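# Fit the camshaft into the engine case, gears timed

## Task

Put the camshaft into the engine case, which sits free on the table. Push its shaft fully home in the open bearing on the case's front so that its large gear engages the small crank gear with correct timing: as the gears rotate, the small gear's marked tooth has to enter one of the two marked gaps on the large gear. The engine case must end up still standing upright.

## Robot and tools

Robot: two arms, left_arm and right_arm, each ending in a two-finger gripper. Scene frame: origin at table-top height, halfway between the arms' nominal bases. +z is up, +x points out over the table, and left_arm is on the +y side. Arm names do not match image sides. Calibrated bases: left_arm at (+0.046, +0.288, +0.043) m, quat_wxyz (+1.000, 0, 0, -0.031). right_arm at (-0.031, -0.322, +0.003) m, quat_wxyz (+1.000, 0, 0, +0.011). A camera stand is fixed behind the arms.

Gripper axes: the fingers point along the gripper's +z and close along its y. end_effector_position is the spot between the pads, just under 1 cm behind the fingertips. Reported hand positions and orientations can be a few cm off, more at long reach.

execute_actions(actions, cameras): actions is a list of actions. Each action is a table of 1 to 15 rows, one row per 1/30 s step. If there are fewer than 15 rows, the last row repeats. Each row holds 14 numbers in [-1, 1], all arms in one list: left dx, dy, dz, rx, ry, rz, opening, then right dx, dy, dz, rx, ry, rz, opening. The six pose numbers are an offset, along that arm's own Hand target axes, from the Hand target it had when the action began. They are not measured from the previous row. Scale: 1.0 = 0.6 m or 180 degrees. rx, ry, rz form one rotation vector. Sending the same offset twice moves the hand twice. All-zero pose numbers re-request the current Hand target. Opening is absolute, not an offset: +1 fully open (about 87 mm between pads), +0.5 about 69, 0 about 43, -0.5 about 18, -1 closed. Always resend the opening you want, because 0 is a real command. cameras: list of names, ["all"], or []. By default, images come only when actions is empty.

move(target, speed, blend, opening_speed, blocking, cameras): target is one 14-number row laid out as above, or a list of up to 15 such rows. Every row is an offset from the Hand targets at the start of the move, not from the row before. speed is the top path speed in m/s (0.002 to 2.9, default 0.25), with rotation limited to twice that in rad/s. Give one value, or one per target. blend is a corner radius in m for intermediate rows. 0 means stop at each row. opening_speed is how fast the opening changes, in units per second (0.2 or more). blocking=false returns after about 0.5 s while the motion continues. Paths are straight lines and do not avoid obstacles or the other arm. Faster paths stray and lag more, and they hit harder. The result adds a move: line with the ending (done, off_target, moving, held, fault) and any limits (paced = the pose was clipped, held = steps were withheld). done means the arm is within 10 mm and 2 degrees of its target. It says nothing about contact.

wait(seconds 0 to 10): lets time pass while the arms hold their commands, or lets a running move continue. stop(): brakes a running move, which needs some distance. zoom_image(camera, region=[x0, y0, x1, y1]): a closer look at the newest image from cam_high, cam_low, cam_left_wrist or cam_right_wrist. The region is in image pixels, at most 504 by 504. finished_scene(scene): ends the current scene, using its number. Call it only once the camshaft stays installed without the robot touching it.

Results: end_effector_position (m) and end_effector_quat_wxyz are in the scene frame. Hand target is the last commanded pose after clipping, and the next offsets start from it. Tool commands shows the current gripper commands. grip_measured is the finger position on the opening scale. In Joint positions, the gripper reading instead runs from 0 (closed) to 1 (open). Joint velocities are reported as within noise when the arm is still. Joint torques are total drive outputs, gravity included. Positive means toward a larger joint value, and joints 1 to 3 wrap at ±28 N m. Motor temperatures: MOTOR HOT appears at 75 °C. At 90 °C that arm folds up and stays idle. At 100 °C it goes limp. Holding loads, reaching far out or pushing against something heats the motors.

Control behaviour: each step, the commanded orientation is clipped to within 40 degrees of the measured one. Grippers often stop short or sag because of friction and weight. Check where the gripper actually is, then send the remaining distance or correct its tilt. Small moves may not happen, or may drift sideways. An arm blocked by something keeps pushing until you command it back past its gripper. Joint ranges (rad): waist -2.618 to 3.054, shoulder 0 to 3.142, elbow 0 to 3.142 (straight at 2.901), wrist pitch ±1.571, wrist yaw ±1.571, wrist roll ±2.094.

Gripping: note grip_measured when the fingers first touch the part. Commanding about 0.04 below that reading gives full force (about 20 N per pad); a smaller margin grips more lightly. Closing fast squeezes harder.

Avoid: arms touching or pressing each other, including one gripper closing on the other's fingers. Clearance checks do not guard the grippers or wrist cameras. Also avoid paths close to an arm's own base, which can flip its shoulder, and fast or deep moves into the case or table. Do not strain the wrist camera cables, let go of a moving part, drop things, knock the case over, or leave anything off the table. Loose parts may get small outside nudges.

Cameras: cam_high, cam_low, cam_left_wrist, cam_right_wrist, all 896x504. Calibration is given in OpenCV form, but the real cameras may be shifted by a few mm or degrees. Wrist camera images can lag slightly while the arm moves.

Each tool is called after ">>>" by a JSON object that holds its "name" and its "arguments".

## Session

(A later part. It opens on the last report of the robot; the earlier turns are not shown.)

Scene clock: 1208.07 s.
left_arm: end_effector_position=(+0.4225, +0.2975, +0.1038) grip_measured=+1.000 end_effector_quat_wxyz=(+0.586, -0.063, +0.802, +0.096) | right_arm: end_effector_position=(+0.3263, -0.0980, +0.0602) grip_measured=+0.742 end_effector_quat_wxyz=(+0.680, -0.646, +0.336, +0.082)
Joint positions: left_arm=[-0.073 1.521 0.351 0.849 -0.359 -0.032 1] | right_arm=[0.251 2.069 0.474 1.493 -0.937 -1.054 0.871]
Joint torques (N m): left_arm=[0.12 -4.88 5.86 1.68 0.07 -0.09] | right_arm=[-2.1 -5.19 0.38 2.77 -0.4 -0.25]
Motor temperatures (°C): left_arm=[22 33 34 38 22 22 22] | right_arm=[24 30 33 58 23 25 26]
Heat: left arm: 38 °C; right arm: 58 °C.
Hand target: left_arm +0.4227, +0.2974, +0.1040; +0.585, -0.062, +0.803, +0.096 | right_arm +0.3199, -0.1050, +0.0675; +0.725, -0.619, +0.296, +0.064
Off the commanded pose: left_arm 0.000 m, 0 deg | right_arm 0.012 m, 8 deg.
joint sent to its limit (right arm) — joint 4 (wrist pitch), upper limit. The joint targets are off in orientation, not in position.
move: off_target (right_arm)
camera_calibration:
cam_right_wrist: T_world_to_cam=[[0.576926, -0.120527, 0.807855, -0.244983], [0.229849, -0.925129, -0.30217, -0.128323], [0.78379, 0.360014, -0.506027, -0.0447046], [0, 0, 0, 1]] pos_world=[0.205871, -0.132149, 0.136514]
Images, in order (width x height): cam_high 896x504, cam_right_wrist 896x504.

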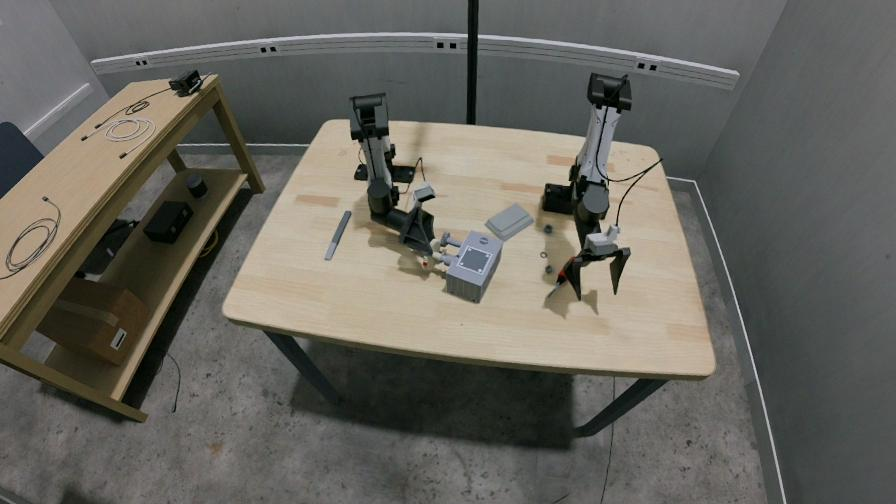

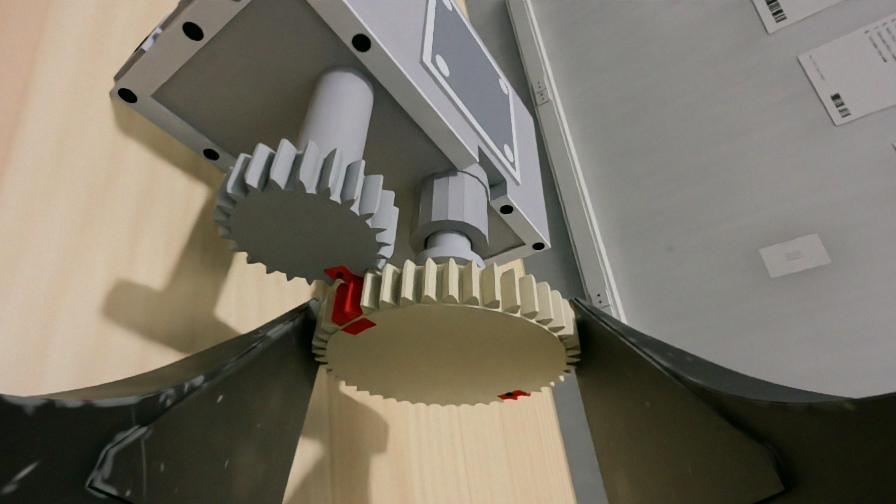

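>>> {"name": "move", "arguments": {"target": [0,0,0,0,0,0,1,0.006,-0.003,0.012,0,0,0,0.5], "speed": 0.04}}

>>> {"name": "move", "arguments": {"target": [0,0,0,0,0,0,1,0,0,0,0,0,0,0.78], "opening_speed": 0.3, "cameras": ["cam_right_wrist","cam_high"]}}

>>> {"name": "zoom_image", "arguments": {"camera": "cam_right_wrist", "region": [315, 165, 515, 335]}}

>>> {"name": "zoom_image", "arguments": {"camera": "cam_high", "region": [410, 225, 480, 285]}}

Scene clock: 1226.83 s.
left_arm: end_effector_position=(+0.4225, +0.2975, +0.1038) grip_measured=+1.000 end_effector_quat_wxyz=(+0.586, -0.063, +0.802, +0.096) | right_arm: end_effector_position=(+0.3267, -0.0978, +0.0607) grip_measured=+0.742 end_effector_quat_wxyz=(+0.681, -0.646, +0.335, +0.082)
Joint positions: left_arm=[-0.073 1.521 0.351 0.849 -0.359 -0.032 1] | right_arm=[0.251 2.069 0.476 1.493 -0.937 -1.052 0.871]
Joint torques (N m): left_arm=[0.08 -4.92 5.97 1.6 0.07 -0.11] | right_arm=[-1.16 -3.85 2.91 2.76 -0.26 -0.16]
Motor temperatures (°C): left_arm=[22 33 34 38 22 22 22] | right_arm=[24 30 32 58 23 25 26]
Heat: left arm: 38 °C; right arm: 58 °C.
Hand target: left_arm +0.4227, +0.2974, +0.1040; +0.585, -0.062, +0.803, +0.096 | right_arm +0.3262, -0.0997, +0.0676; +0.725, -0.619, +0.296, +0.064
Off the commanded pose: left_arm 0.000 m, 0 deg | right_arm 0.007 m, 8 deg.
joint sent to its limit (right arm) — joint 4 (wrist pitch), upper limit. The joint targets are off in orientation, not in position.
move: off_target (right_arm)

Scene clock: 1228.30 s.
left_arm: end_effector_position=(+0.4225, +0.2975, +0.1038) grip_measured=+1.000 end_effector_quat_wxyz=(+0.586, -0.063, +0.802, +0.096) | right_arm: end_effector_position=(+0.3272, -0.0989, +0.0592) grip_measured=+0.780 end_effector_quat_wxyz=(+0.681, -0.650, +0.329, +0.075)
Joint positions: left_arm=[-0.073 1.521 0.351 0.849 -0.359 -0.032 1] | right_arm=[0.248 2.076 0.476 1.493 -0.941 -1.079 0.89]
Joint torques (N m): left_arm=[0.18 -4.85 6.17 1.64 0.09 -0.11] | right_arm=[-0.96 -4.29 2.96 2.76 -0.25 0.13]
Motor temperatures (°C): left_arm=[22 33 34 38 22 22 22] | right_arm=[24 30 32 58 23 25 26]
Heat: left arm: 38 °C; right arm: 58 °C.
Hand target: left_arm +0.4227, +0.2974, +0.1040; +0.585, -0.062, +0.803, +0.096 | right_arm +0.3262, -0.0997, +0.0676; +0.725, -0.619, +0.296, +0.064
Off the commanded pose: left_arm 0.000 m, 0 deg | right_arm 0.009 m, 7 deg.
joint sent to its limit (right arm) — joint 4 (wrist pitch), upper limit. The joint targets are off in orientation, not in position.
move: off_target (right_arm)
camera_calibration:
cam_right_wrist: T_world_to_cam=[[0.561749, -0.111397, 0.819773, -0.239612], [0.237981, -0.927253, -0.289079, -0.133267], [0.79234, 0.35748, -0.494373, -0.049288], [0, 0, 0, 1]] pos_world=[0.20537, -0.132645, 0.133536]
Images, in order (width x height): cam_high 896x504, cam_right_wrist 896x504.

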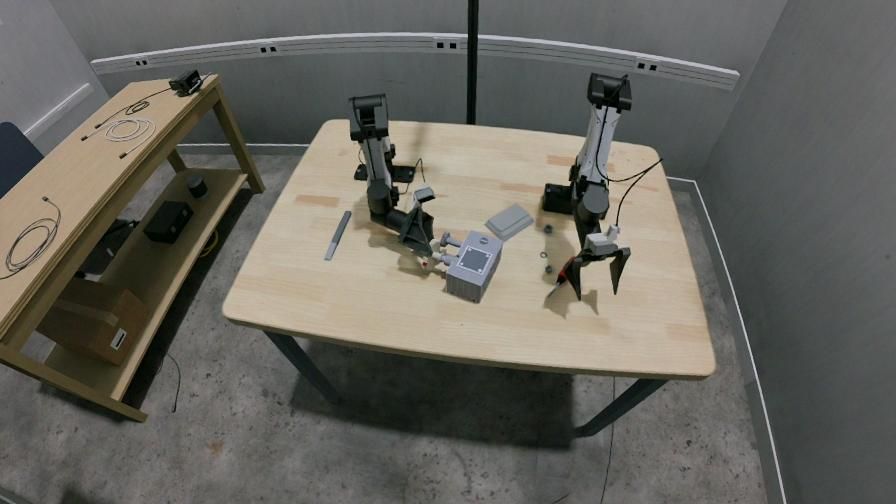

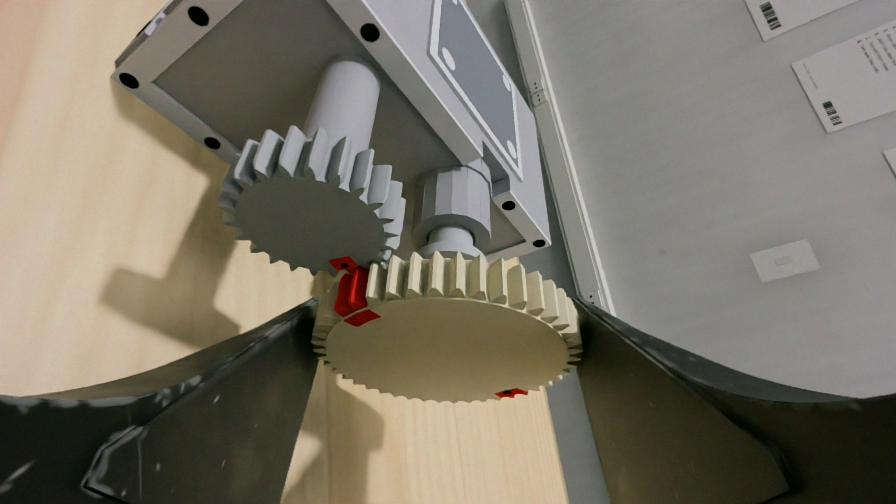

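Scaled by 2.520 from the camera's 896x504 image, which has a finer 1280x720 frame.

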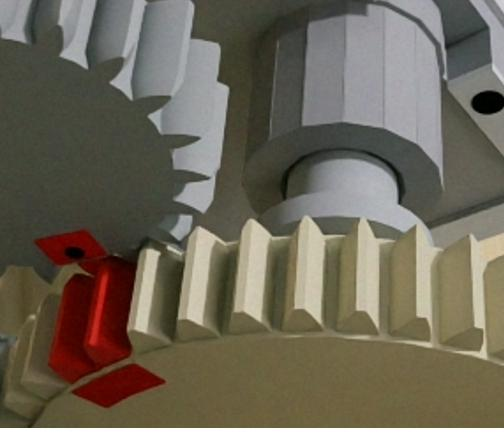

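Scaled by 7.200 from the camera's 896x504 image, which has a finer 1280x720 frame.

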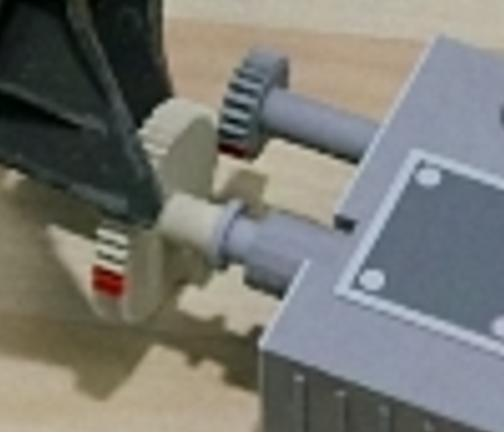

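>>> {"name": "move", "arguments": {"target": [0,0,0,0,0,0,1,0,0,0,0,0,0,0.5], "opening_speed": 0.3}}

>>> {"name": "move", "arguments": {"target": [0,0,0,0,0,0,1,0.001,0.001,0.016,0,0,0,0.5], "speed": 0.04, "cameras": ["cam_right_wrist","cam_high"]}}

>>> {"name": "zoom_image", "arguments": {"camera": "cam_right_wrist", "region": [315, 165, 515, 335]}}

>>> {"name": "zoom_image", "arguments": {"camera": "cam_high", "region": [410, 225, 480, 285]}}

Scene clock: 1241.67 s.
left_arm: end_effector_position=(+0.4225, +0.2975, +0.1038) grip_measured=+1.000 end_effector_quat_wxyz=(+0.586, -0.063, +0.802, +0.096) | right_arm: end_effector_position=(+0.3272, -0.0989, +0.0593) grip_measured=+0.743 end_effector_quat_wxyz=(+0.681, -0.651, +0.328, +0.075)
Joint positions: left_arm=[-0.073 1.521 0.351 0.849 -0.359 -0.032 1] | right_arm=[0.248 2.076 0.476 1.493 -0.941 -1.08 0.871]
Joint torques (N m): left_arm=[0.12 -4.81 5.98 1.61 0.1 -0.09] | right_arm=[-0.98 -4.27 2.99 2.76 -0.26 0.13]
Motor temperatures (°C): left_arm=[22 33 34 38 22 22 22] | right_arm=[24 30 32 58 23 24 25]
Heat: left arm: 38 °C; right arm: 58 °C.
Hand target: left_arm +0.4227, +0.2974, +0.1040; +0.585, -0.062, +0.803, +0.096 | right_arm +0.3262, -0.0997, +0.0676; +0.725, -0.619, +0.296, +0.064
Off the commanded pose: left_arm 0.000 m, 0 deg | right_arm 0.008 m, 7 deg.
joint sent to its limit (right arm) — joint 4 (wrist pitch), upper limit. The joint targets are off in orientation, not in position.
move: off_target (right_arm)

Scene clock: 1243.03 s.
left_arm: end_effector_position=(+0.4225, +0.2975, +0.1038) grip_measured=+1.000 end_effector_quat_wxyz=(+0.586, -0.063, +0.802, +0.096) | right_arm: end_effector_position=(+0.3268, -0.0968, +0.0591) grip_measured=+0.743 end_effector_quat_wxyz=(+0.681, -0.652, +0.325, +0.078)
Joint positions: left_arm=[-0.073 1.521 0.351 0.849 -0.359 -0.032 1] | right_arm=[0.251 2.08 0.482 1.493 -0.947 -1.081 0.871]
Joint torques (N m): left_arm=[0.16 -4.79 6.17 1.66 0.07 -0.07] | right_arm=[0.87 -3.48 4.77 2.75 0.07 0.23]
Motor temperatures (°C): left_arm=[22 33 34 38 22 22 22] | right_arm=[24 30 32 58 23 24 25]
Heat: left arm: 38 °C; right arm: 58 °C.
Hand target: left_arm +0.4227, +0.2974, +0.1040; +0.585, -0.062, +0.803, +0.096 | right_arm +0.3298, -0.0907, +0.0674; +0.725, -0.619, +0.296, +0.064
Off the commanded pose: left_arm 0.000 m, 0 deg | right_arm 0.011 m, 7 deg.
joint sent to its limit (right arm) — joint 4 (wrist pitch), upper limit. The joint targets are off in orientation, not in position.
move: off_target (right_arm)
camera_calibration:
cam_right_wrist: T_world_to_cam=[[0.560543, -0.106233, 0.821283, -0.238268], [0.247657, -0.924847, -0.28866, -0.134249], [0.790226, 0.365203, -0.492107, -0.0485577], [0, 0, 0, 1]] pos_world=[0.205179, -0.131738, 0.133038]
Images, in order (width x height): cam_high 896x504, cam_right_wrist 896x504.

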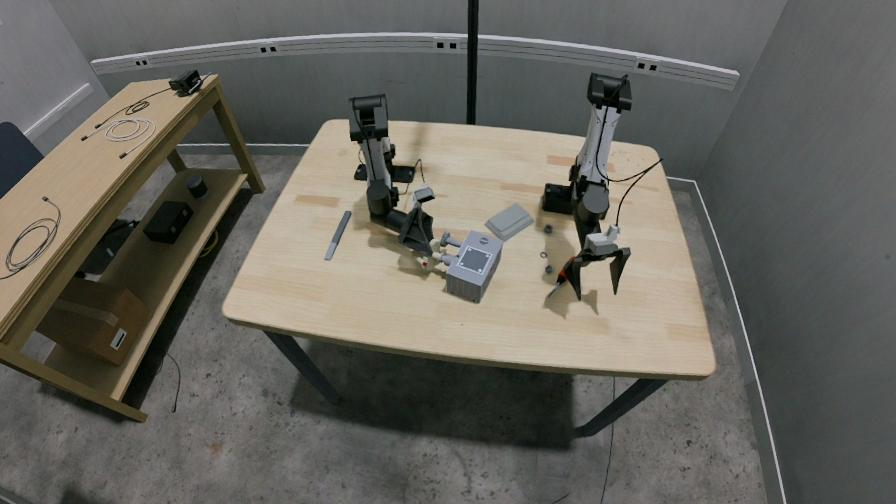

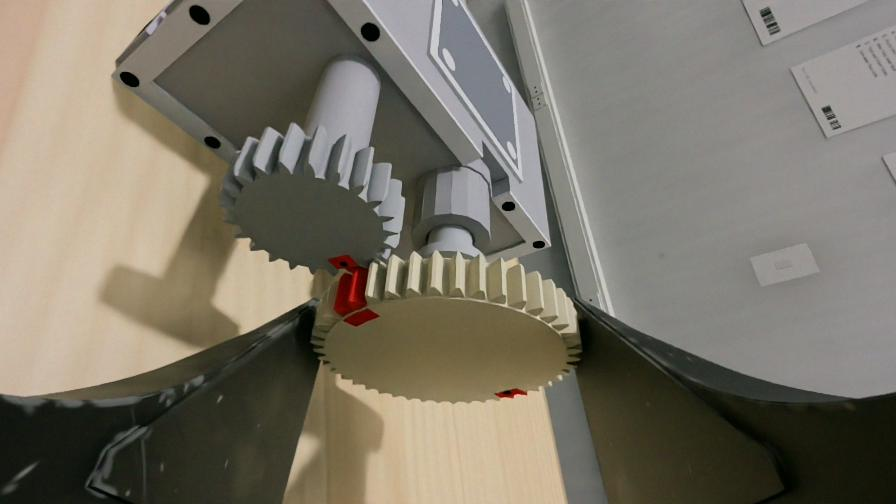

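Scaled by 2.520 from the camera's 896x504 image, which has a finer 1280x720 frame.

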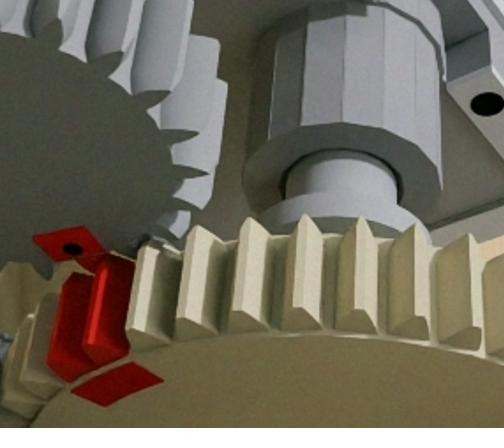

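Scaled by 7.200 from the camera's 896x504 image, which has a finer 1280x720 frame.

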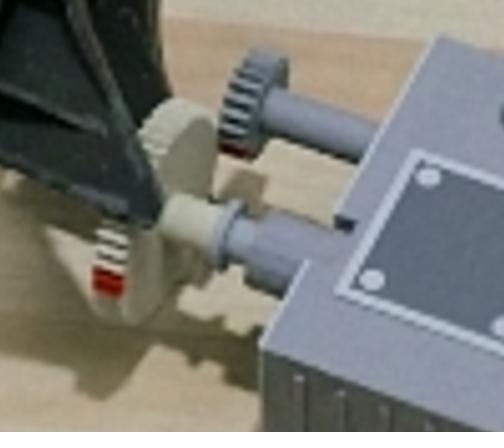

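>>> {"name": "move", "arguments": {"target": [0,0,0,0,0,0,1,-0.002,0.001,0.012,0,0,0,0.5], "speed": 0.04, "cameras": ["cam_right_wrist","cam_high"]}}

>>> {"name": "zoom_image", "arguments": {"camera": "cam_right_wrist", "region": [315, 165, 515, 335]}}

>>> {"name": "zoom_image", "arguments": {"camera": "cam_high", "region": [410, 225, 480, 285]}}

Scene clock: 1251.80 s.
left_arm: end_effector_position=(+0.4225, +0.2975, +0.1038) grip_measured=+1.000 end_effector_quat_wxyz=(+0.586, -0.063, +0.802, +0.096) | right_arm: end_effector_position=(+0.3271, -0.0953, +0.0592) grip_measured=+0.743 end_effector_quat_wxyz=(+0.681, -0.652, +0.323, +0.078)
Joint positions: left_arm=[-0.073 1.521 0.351 0.849 -0.359 -0.032 1] | right_arm=[0.255 2.082 0.485 1.493 -0.946 -1.081 0.871]
Joint torques (N m): left_arm=[0.09 -4.85 5.82 1.64 0.04 -0.08] | right_arm=[2.37 -3.28 5.6 2.76 0.28 0.3]
Motor temperatures (°C): left_arm=[22 33 34 38 22 22 22] | right_arm=[24 30 33 58 23 24 25]
Heat: left arm: 38 °C; right arm: 58 °C.
Hand target: left_arm +0.4227, +0.2974, +0.1040; +0.585, -0.062, +0.803, +0.096 | right_arm +0.3311, -0.0835, +0.0680; +0.725, -0.619, +0.295, +0.064
Off the commanded pose: left_arm 0.000 m, 0 deg | right_arm 0.015 m, 7 deg.
joint sent to its limit (right arm) — joint 4 (wrist pitch), upper limit. The joint targets are off in orientation, not in position.
move: off_target (right_arm)
camera_calibration:
cam_right_wrist: T_world_to_cam=[[0.559583, -0.105163, 0.822075, -0.237941], [0.250229, -0.924187, -0.288555, -0.133673], [0.790097, 0.367178, -0.490844, -0.0490886], [0, 0, 0, 1]] pos_world=[0.205381, -0.130537, 0.132938]
Images, in order (width x height): cam_high 896x504, cam_right_wrist 896x504.

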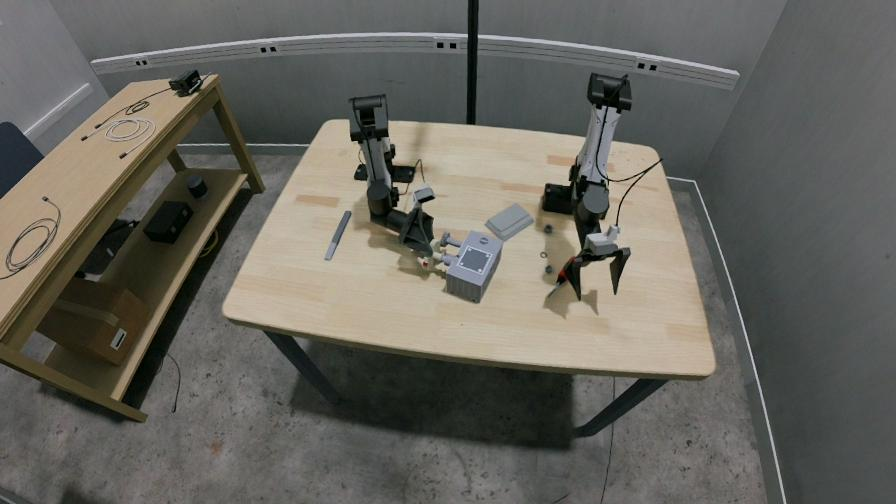

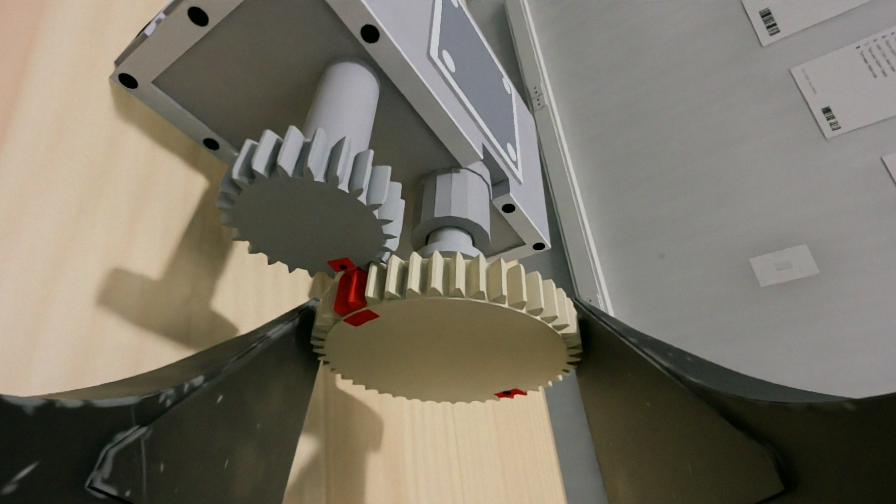

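Scaled by 2.520 from the camera's 896x504 image, which has a finer 1280x720 frame.

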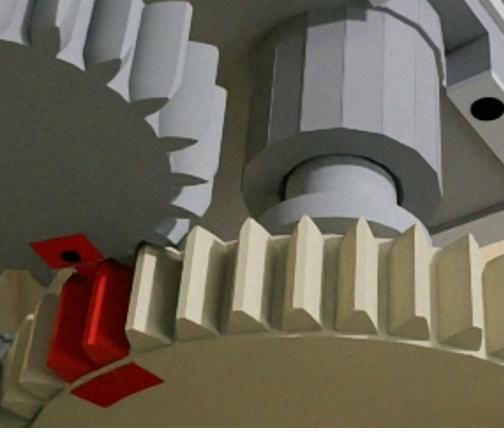

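Scaled by 7.200 from the camera's 896x504 image, which has a finer 1280x720 frame.

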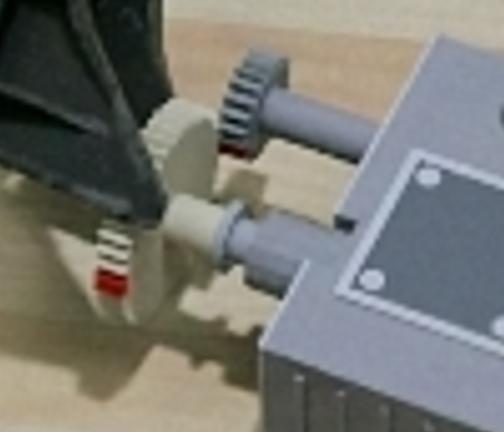

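>>> {"name": "move", "arguments": {"target": [[0,0,0,0,0,0,1,0,0,0.004,0,0,0.014,0.5],[0,0,0,0,0,0,1,0,0,0.005,0,0,-0.012,0.5]], "speed": 0.04, "cameras": ["cam_right_wrist","cam_high"]}}

>>> {"name": "zoom_image", "arguments": {"camera": "cam_right_wrist", "region": [315, 165, 515, 335]}}

>>> {"name": "zoom_image", "arguments": {"camera": "cam_high", "region": [410, 225, 480, 285]}}

Scene clock: 1265.50 s.
left_arm: end_effector_position=(+0.4225, +0.2975, +0.1038) grip_measured=+1.000 end_effector_quat_wxyz=(+0.586, -0.063, +0.802, +0.096) | right_arm: end_effector_position=(+0.3285, -0.0911, +0.0593) grip_measured=+0.743 end_effector_quat_wxyz=(+0.681, -0.650, +0.326, +0.080)
Joint positions: left_arm=[-0.073 1.521 0.351 0.849 -0.359 -0.032 1] | right_arm=[0.268 2.087 0.496 1.493 -0.932 -1.068 0.871]
Joint torques (N m): left_arm=[0.27 -4.78 6.01 1.64 0.12 -0.09] | right_arm=[2.22 -3.25 5.08 2.76 0.29 -0.25]
Motor temperatures (°C): left_arm=[22 33 34 38 22 22 22] | right_arm=[24 29 33 58 23 24 26]
Heat: left arm: 38 °C; right arm: 58 °C.
Hand target: left_arm +0.4227, +0.2974, +0.1040; +0.585, -0.062, +0.803, +0.096 | right_arm +0.3321, -0.0807, +0.0681; +0.726, -0.624, +0.284, +0.050
Off the commanded pose: left_arm 0.000 m, 0 deg | right_arm 0.014 m, 8 deg.
joint sent to its limit (right arm) — joint 4 (wrist pitch), upper limit. The joint targets are off in orientation, not in position.
move: off_target (right_arm)
camera_calibration:
cam_right_wrist: T_world_to_cam=[[0.56464, -0.109586, 0.81803, -0.240301], [0.247, -0.923283, -0.294177, -0.128689], [0.787511, 0.368157, -0.494255, -0.0505534], [0, 0, 0, 1]] pos_world=[0.207281, -0.126539, 0.13373]
Images, in order (width x height): cam_high 896x504, cam_right_wrist 896x504.

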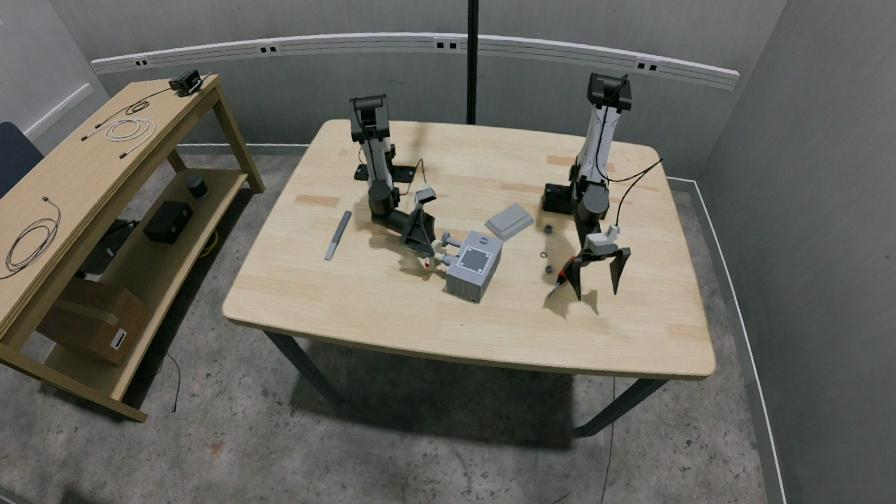

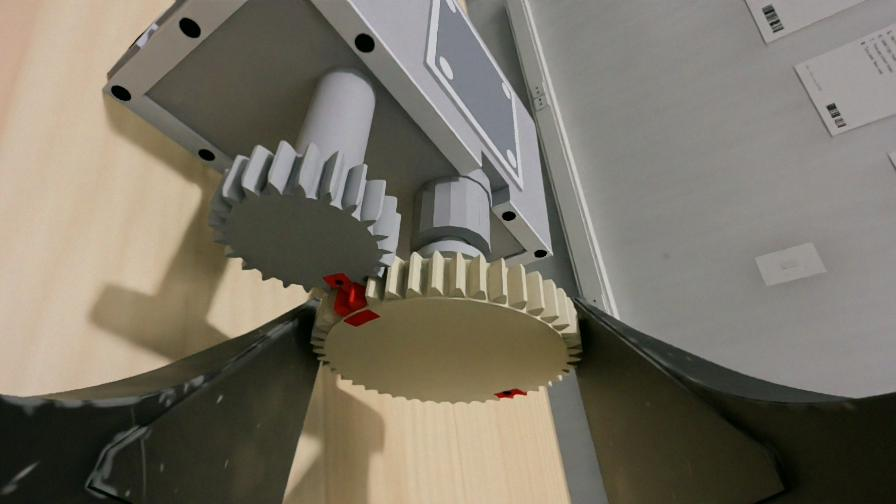

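Scaled by 2.520 from the camera's 896x504 image, which has a finer 1280x720 frame.

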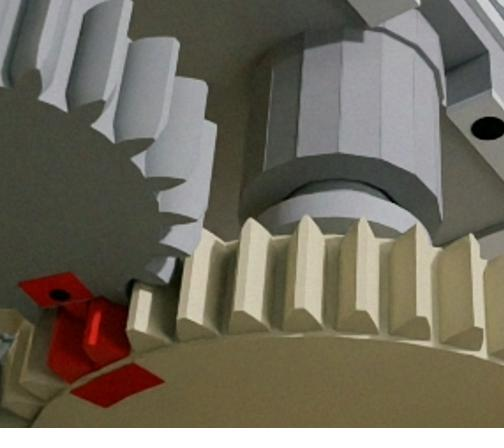

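Scaled by 7.200 from the camera's 896x504 image, which has a finer 1280x720 frame.

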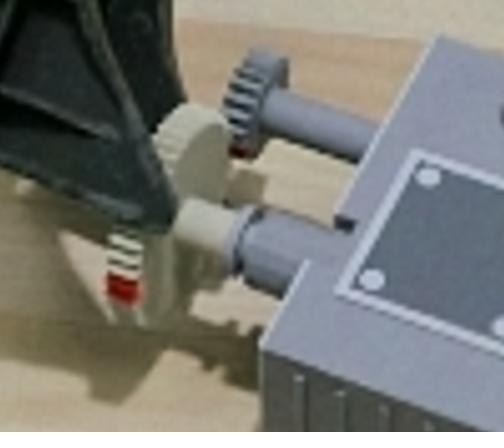

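>>> {"name": "zoom_image", "arguments": {"camera": "cam_right_wrist", "region": [310, 260, 390, 340]}}

>>> {"name": "move", "arguments": {"target": [[0,0,0,0,0,0,1,0,0,0.006,0,0,0.012,0.5],[0,0,0,0,0,0,1,0,0,0.009,0,0,-0.006,0.5]], "speed": 0.04, "cameras": ["cam_right_wrist","cam_high"]}}

>>> {"name": "zoom_image", "arguments": {"camera": "cam_right_wrist", "region": [315, 165, 515, 335]}}

>>> {"name": "zoom_image", "arguments": {"camera": "cam_high", "region": [410, 225, 480, 285]}}

Scaled by 6.300 from the camera's 896x504 image, which has a finer 1280x720 frame.

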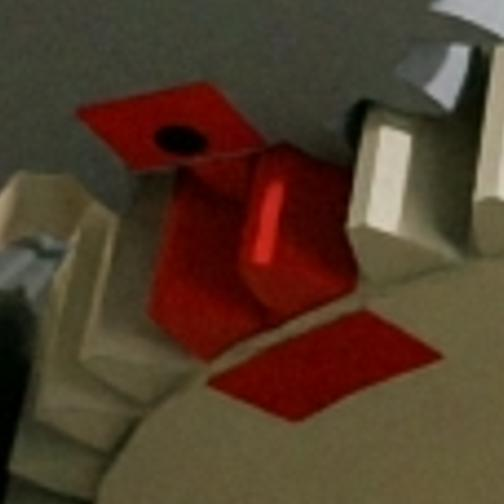

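Scene clock: 1275.13 s.
left_arm: end_effector_position=(+0.4225, +0.2975, +0.1038) grip_measured=+1.000 end_effector_quat_wxyz=(+0.586, -0.063, +0.802, +0.096) | right_arm: end_effector_position=(+0.3289, -0.0899, +0.0590) grip_measured=+0.743 end_effector_quat_wxyz=(+0.681, -0.651, +0.326, +0.077)
Joint positions: left_arm=[-0.073 1.521 0.351 0.849 -0.359 -0.032 1] | right_arm=[0.274 2.089 0.497 1.493 -0.923 -1.072 0.871]
Joint torques (N m): left_arm=[0.23 -4.81 6.04 1.64 0.09 -0.09] | right_arm=[3.02 -2.81 5.98 2.77 0.35 -0.36]
Motor temperatures (°C): left_arm=[22 33 34 38 22 22 22] | right_arm=[24 29 33 58 23 24 26]
Heat: left arm: 38 °C; right arm: 58 °C.
Hand target: left_arm +0.4227, +0.2974, +0.1040; +0.585, -0.062, +0.803, +0.096 | right_arm +0.3340, -0.0756, +0.0683; +0.727, -0.627, +0.278, +0.043
Off the commanded pose: left_arm 0.000 m, 0 deg | right_arm 0.018 m, 9 deg.
joint sent to its limit (right arm) — joint 4 (wrist pitch), upper limit. The joint targets are off in orientation, not in position.
move: off_target (right_arm)
camera_calibration:
cam_right_wrist: T_world_to_cam=[[0.561121, -0.109352, 0.820479, -0.2391], [0.245259, -0.924758, -0.290982, -0.12748], [0.790564, 0.364506, -0.492082, -0.052933], [0, 0, 0, 1]] pos_world=[0.207277, -0.12474, 0.133035]
Images, in order (width x height): cam_high 896x504, cam_right_wrist 896x504.

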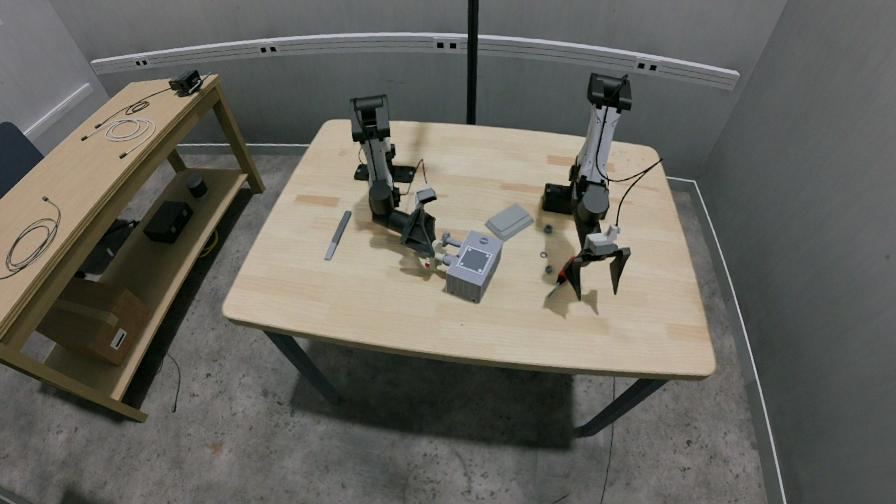

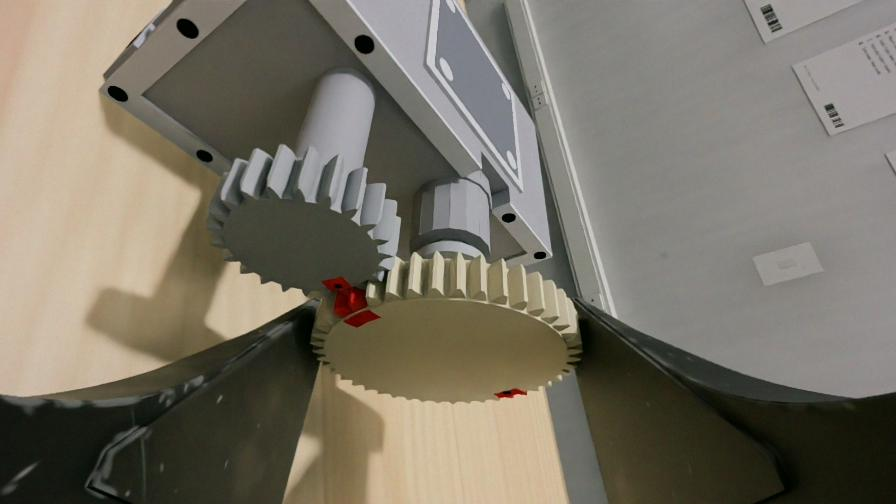

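Scaled by 2.520 from the camera's 896x504 image, which has a finer 1280x720 frame.

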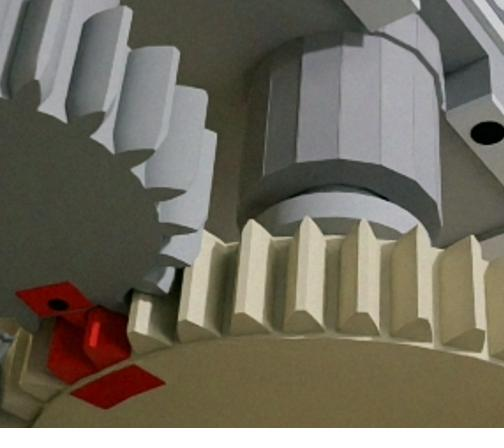

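Scaled by 7.200 from the camera's 896x504 image, which has a finer 1280x720 frame.

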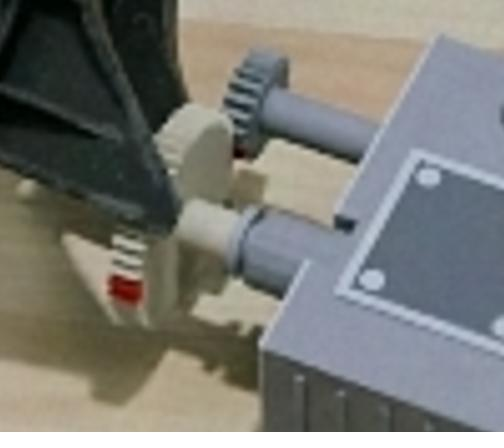

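>>> {"name": "move", "arguments": {"target": [0,0,0,0,0,0,1,0,0,-0.014,0,0,0.006,0.5], "speed": 0.05}}

>>> {"name": "move", "arguments": {"target": [[0,0,0,0,0,0,1,0,0,0,0,0,0,0.78],[0,0,0,0,0,0,1,0,0,0.0005,0,0,0,0.5]], "opening_speed": 0.4}}

>>> {"name": "move", "arguments": {"target": [[0,0,0,0,0,0,1,0,0,0.015,0,0,0.006,0.5],[0,0,0,0,0,0,1,0,0,0.018,0,0,-0.009,0.5]], "speed": 0.04, "cameras": ["cam_right_wrist","cam_high"]}}

>>> {"name": "zoom_image", "arguments": {"camera": "cam_right_wrist", "region": [315, 165, 515, 335]}}

>>> {"name": "zoom_image", "arguments": {"camera": "cam_high", "region": [410, 225, 480, 285]}}

Scene clock: 1288.03 s.
left_arm: end_effector_position=(+0.4225, +0.2975, +0.1038) grip_measured=+1.000 end_effector_quat_wxyz=(+0.586, -0.063, +0.802, +0.096) | right_arm: end_effector_position=(+0.3290, -0.0901, +0.0590) grip_measured=+0.743 end_effector_quat_wxyz=(+0.681, -0.651, +0.326, +0.077)
Joint positions: left_arm=[-0.073 1.521 0.351 0.849 -0.359 -0.032 1] | right_arm=[0.273 2.089 0.497 1.493 -0.924 -1.072 0.871]
Joint torques (N m): left_arm=[0.16 -4.86 5.96 1.65 0.06 -0.09] | right_arm=[1.21 -3.64 4.3 2.77 0.12 -0.23]
Motor temperatures (°C): left_arm=[22 33 34 38 22 22 22] | right_arm=[24 28 34 58 23 25 26]
Heat: left arm: 38 °C; right arm: 58 °C.
Hand target: left_arm +0.4227, +0.2974, +0.1040; +0.585, -0.062, +0.803, +0.096 | right_arm +0.3311, -0.0835, +0.0678; +0.726, -0.624, +0.284, +0.050
Off the commanded pose: left_arm 0.000 m, 0 deg | right_arm 0.011 m, 8 deg.
joint sent to its limit (right arm) — joint 4 (wrist pitch), upper limit. The joint targets are off in orientation, not in position.
move: off_target (right_arm)

Scene clock: 1290.90 s.
left_arm: end_effector_position=(+0.4225, +0.2975, +0.1038) grip_measured=+1.000 end_effector_quat_wxyz=(+0.586, -0.063, +0.802, +0.096) | right_arm: end_effector_position=(+0.3302, -0.0899, +0.0577) grip_measured=+0.743 end_effector_quat_wxyz=(+0.681, -0.657, +0.315, +0.064)
Joint positions: left_arm=[-0.073 1.521 0.351 0.849 -0.359 -0.032 1] | right_arm=[0.275 2.097 0.499 1.493 -0.918 -1.113 0.872]
Joint torques (N m): left_arm=[0.31 -4.67 5.78 1.62 0.09 -0.09] | right_arm=[0.98 -4.18 4.27 2.78 0.05 0.21]
Motor temperatures (°C): left_arm=[22 33 34 38 22 22 22] | right_arm=[24 28 34 58 23 25 26]
Heat: left arm: 38 °C; right arm: 58 °C.
Hand target: left_arm +0.4227, +0.2974, +0.1040; +0.585, -0.062, +0.803, +0.096 | right_arm +0.3312, -0.0833, +0.0678; +0.726, -0.624, +0.284, +0.050
Off the commanded pose: left_arm 0.000 m, 0 deg | right_arm 0.012 m, 8 deg.
joint sent to its limit (right arm) — joint 4 (wrist pitch), upper limit. The joint targets are off in orientation, not in position.
move: off_target (right_arm); target 2's new opening was sent with right_arm's hand 0.012 m and 8 deg from that target

Scene clock: 1293.67 s.
left_arm: end_effector_position=(+0.4225, +0.2975, +0.1038) grip_measured=+1.000 end_effector_quat_wxyz=(+0.586, -0.063, +0.802, +0.096) | right_arm: end_effector_position=(+0.3321, -0.0861, +0.0578) grip_measured=+0.743 end_effector_quat_wxyz=(+0.682, -0.658, +0.313, +0.061)
Joint positions: left_arm=[-0.073 1.521 0.351 0.849 -0.359 -0.032 1] | right_arm=[0.288 2.104 0.51 1.493 -0.903 -1.117 0.872]
Joint torques (N m): left_arm=[0.23 -4.97 6.01 1.65 0.07 -0.06] | right_arm=[2.44 -3.58 5.6 2.78 0.22 0.04]
Motor temperatures (°C): left_arm=[22 33 34 38 22 22 22] | right_arm=[24 29 34 58 23 25 26]
Heat: left arm: 38 °C; right arm: 58 °C.
Hand target: left_arm +0.4227, +0.2974, +0.1040; +0.585, -0.062, +0.803, +0.096 | right_arm +0.3349, -0.0731, +0.0685; +0.727, -0.628, +0.275, +0.040
Off the commanded pose: left_arm 0.000 m, 0 deg | right_arm 0.017 m, 8 deg.
joint sent to its limit (right arm) — joint 4 (wrist pitch), upper limit. The joint targets are off in orientation, not in position.
move: off_target (right_arm)
camera_calibration:
cam_right_wrist: T_world_to_cam=[[0.527422, -0.0957969, 0.844185, -0.228523], [0.254073, -0.930368, -0.264314, -0.130069], [0.810724, 0.35389, -0.466357, -0.0665933], [0, 0, 0, 1]] pos_world=[0.207564, -0.119337, 0.12748]
Images, in order (width x height): cam_high 896x504, cam_right_wrist 896x504.

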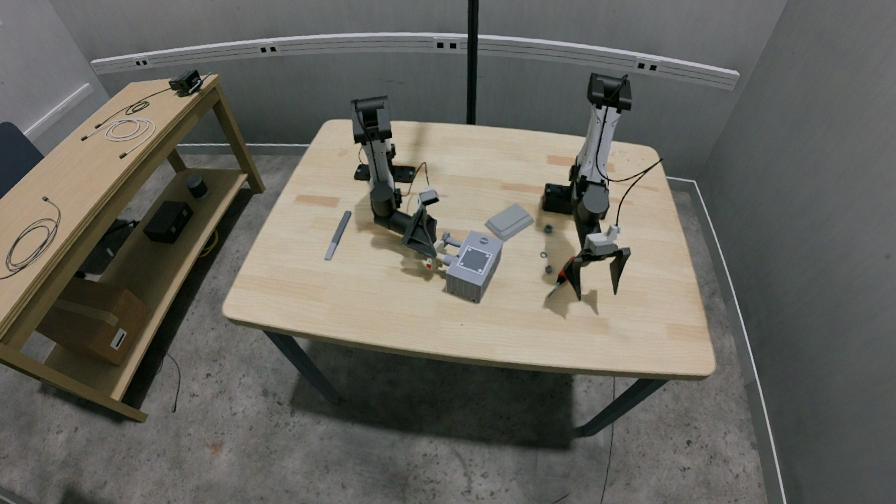

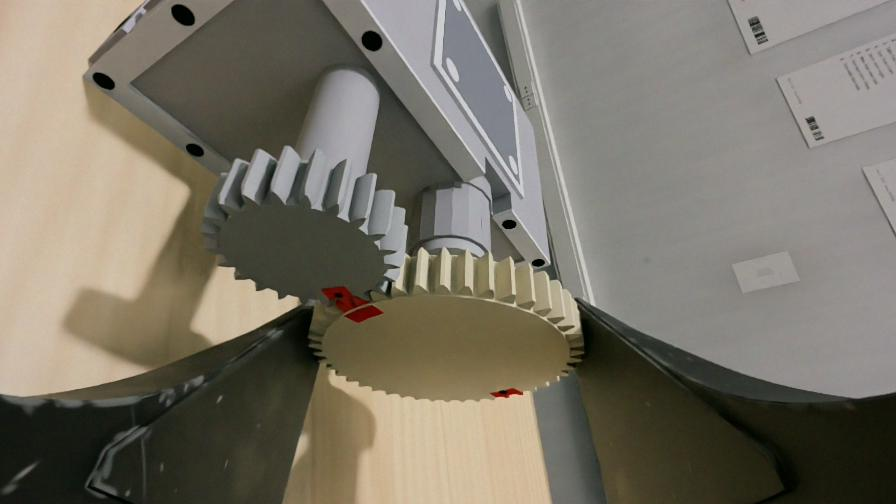

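Scaled by 2.520 from the camera's 896x504 image, which has a finer 1280x720 frame.

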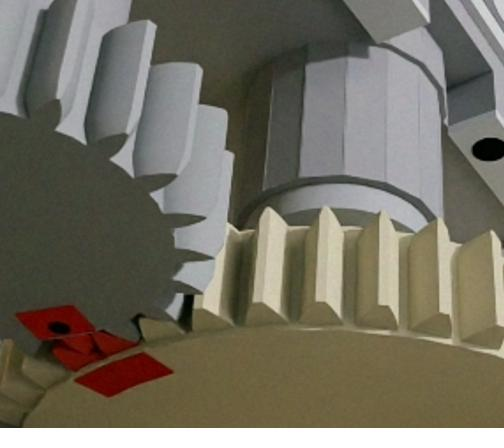

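Scaled by 7.200 from the camera's 896x504 image, which has a finer 1280x720 frame.

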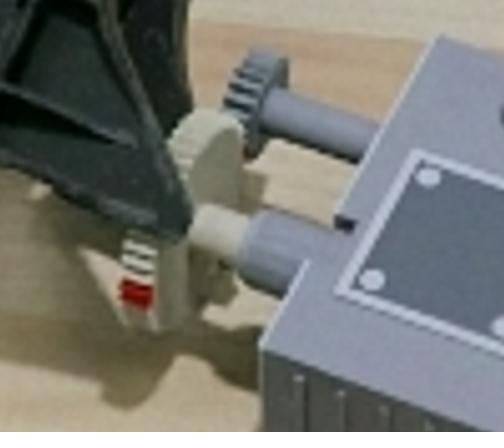

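>>> {"name": "move", "arguments": {"target": [[0,0,0,0,0,0,1,0,0,0.006,0,0,0.012,0.5],[0,0,0,0,0,0,1,0,0,0.008,0,0,-0.004,0.5]], "speed": 0.04, "cameras": ["cam_right_wrist","cam_high"]}}

>>> {"name": "zoom_image", "arguments": {"camera": "cam_right_wrist", "region": [315, 165, 515, 335]}}

>>> {"name": "zoom_image", "arguments": {"camera": "cam_high", "region": [410, 225, 480, 285]}}

Scene clock: 1303.67 s.
left_arm: end_effector_position=(+0.4225, +0.2975, +0.1038) grip_measured=+1.000 end_effector_quat_wxyz=(+0.586, -0.063, +0.802, +0.096) | right_arm: end_effector_position=(+0.3330, -0.0853, +0.0578) grip_measured=+0.743 end_effector_quat_wxyz=(+0.682, -0.658, +0.314, +0.059)
Joint positions: left_arm=[-0.073 1.521 0.351 0.849 -0.359 -0.032 1] | right_arm=[0.291 2.106 0.512 1.493 -0.896 -1.117 0.872]
Joint torques (N m): left_arm=[0.16 -4.72 5.87 1.66 0.05 -0.09] | right_arm=[3.19 -3.21 6.34 2.78 0.29 -0.07]
Motor temperatures (°C): left_arm=[22 33 34 38 22 22 22] | right_arm=[24 29 34 58 23 24 26]
Heat: left arm: 38 °C; right arm: 58 °C.
Hand target: left_arm +0.4227, +0.2974, +0.1040; +0.585, -0.062, +0.803, +0.096 | right_arm +0.3367, -0.0687, +0.0688; +0.727, -0.630, +0.271, +0.035
Off the commanded pose: left_arm 0.000 m, 0 deg | right_arm 0.020 m, 8 deg.
joint sent to its limit (right arm) — joint 4 (wrist pitch), upper limit. The joint targets are off in orientation, not in position.
move: off_target (right_arm)
camera_calibration:
cam_right_wrist: T_world_to_cam=[[0.526278, -0.0974572, 0.844709, -0.228622], [0.251125, -0.931284, -0.263904, -0.128638], [0.812384, 0.351015, -0.465641, -0.068486], [0, 0, 0, 1]] pos_world=[0.20826, -0.11804, 0.127281]
Images, in order (width x height): cam_high 896x504, cam_right_wrist 896x504.

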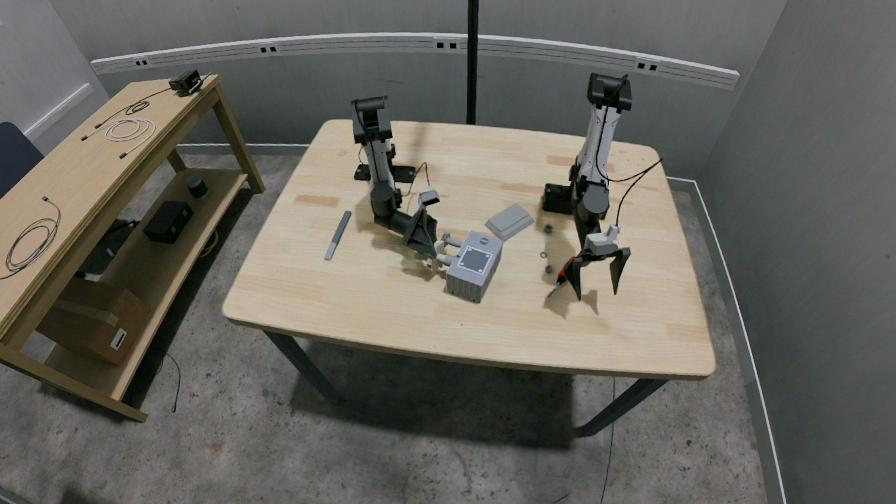

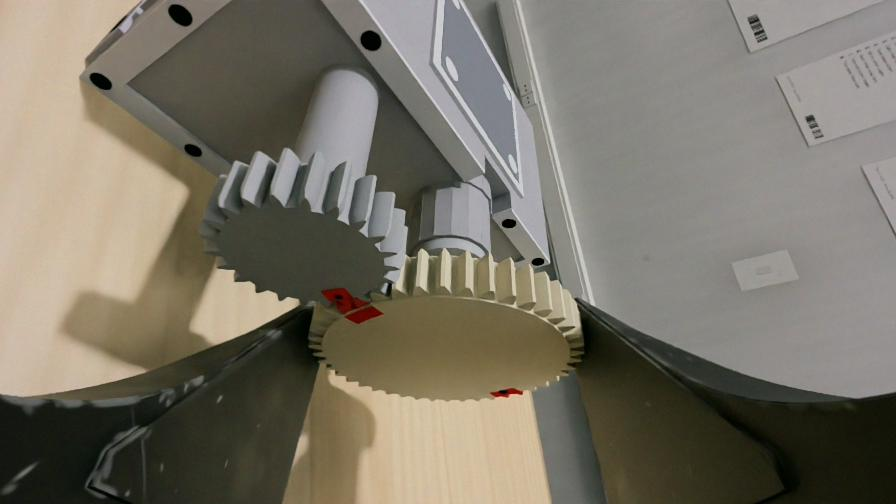

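Scaled by 2.520 from the camera's 896x504 image, which has a finer 1280x720 frame.

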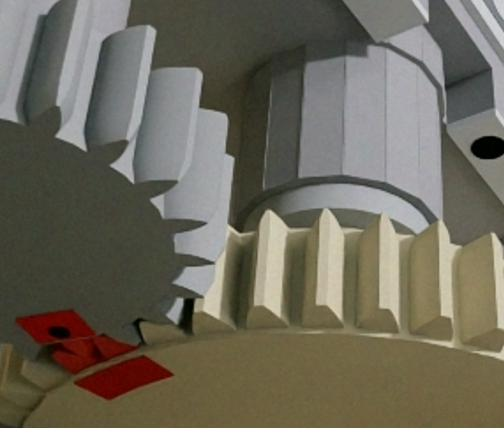

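Scaled by 7.200 from the camera's 896x504 image, which has a finer 1280x720 frame.

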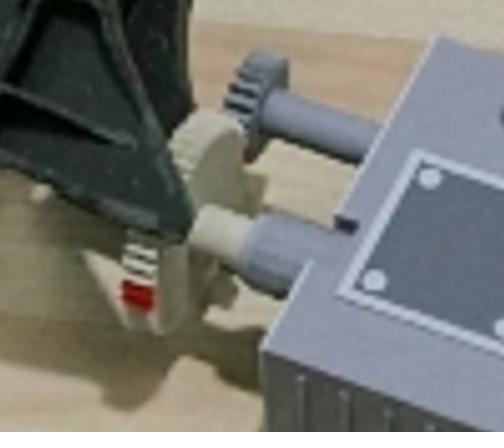

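>>> {"name": "zoom_image", "arguments": {"camera": "cam_right_wrist", "region": [310, 260, 410, 340]}}

>>> {"name": "zoom_image", "arguments": {"camera": "cam_right_wrist", "region": [390, 200, 510, 280]}}

Scaled by 5.040 from the camera's 896x504 image, which has a finer 1280x720 frame.

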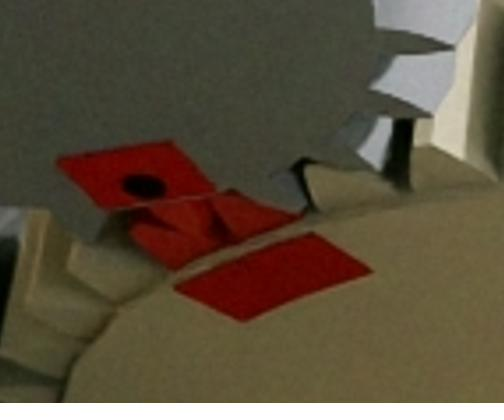

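Scaled by 4.200 from the camera's 896x504 image, which has a finer 1280x720 frame.

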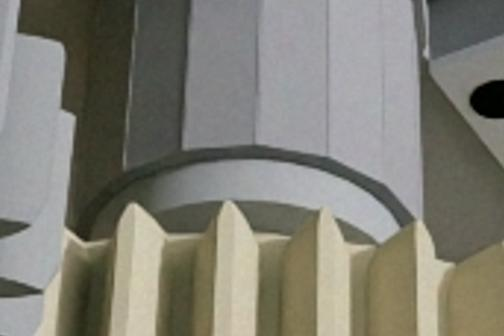

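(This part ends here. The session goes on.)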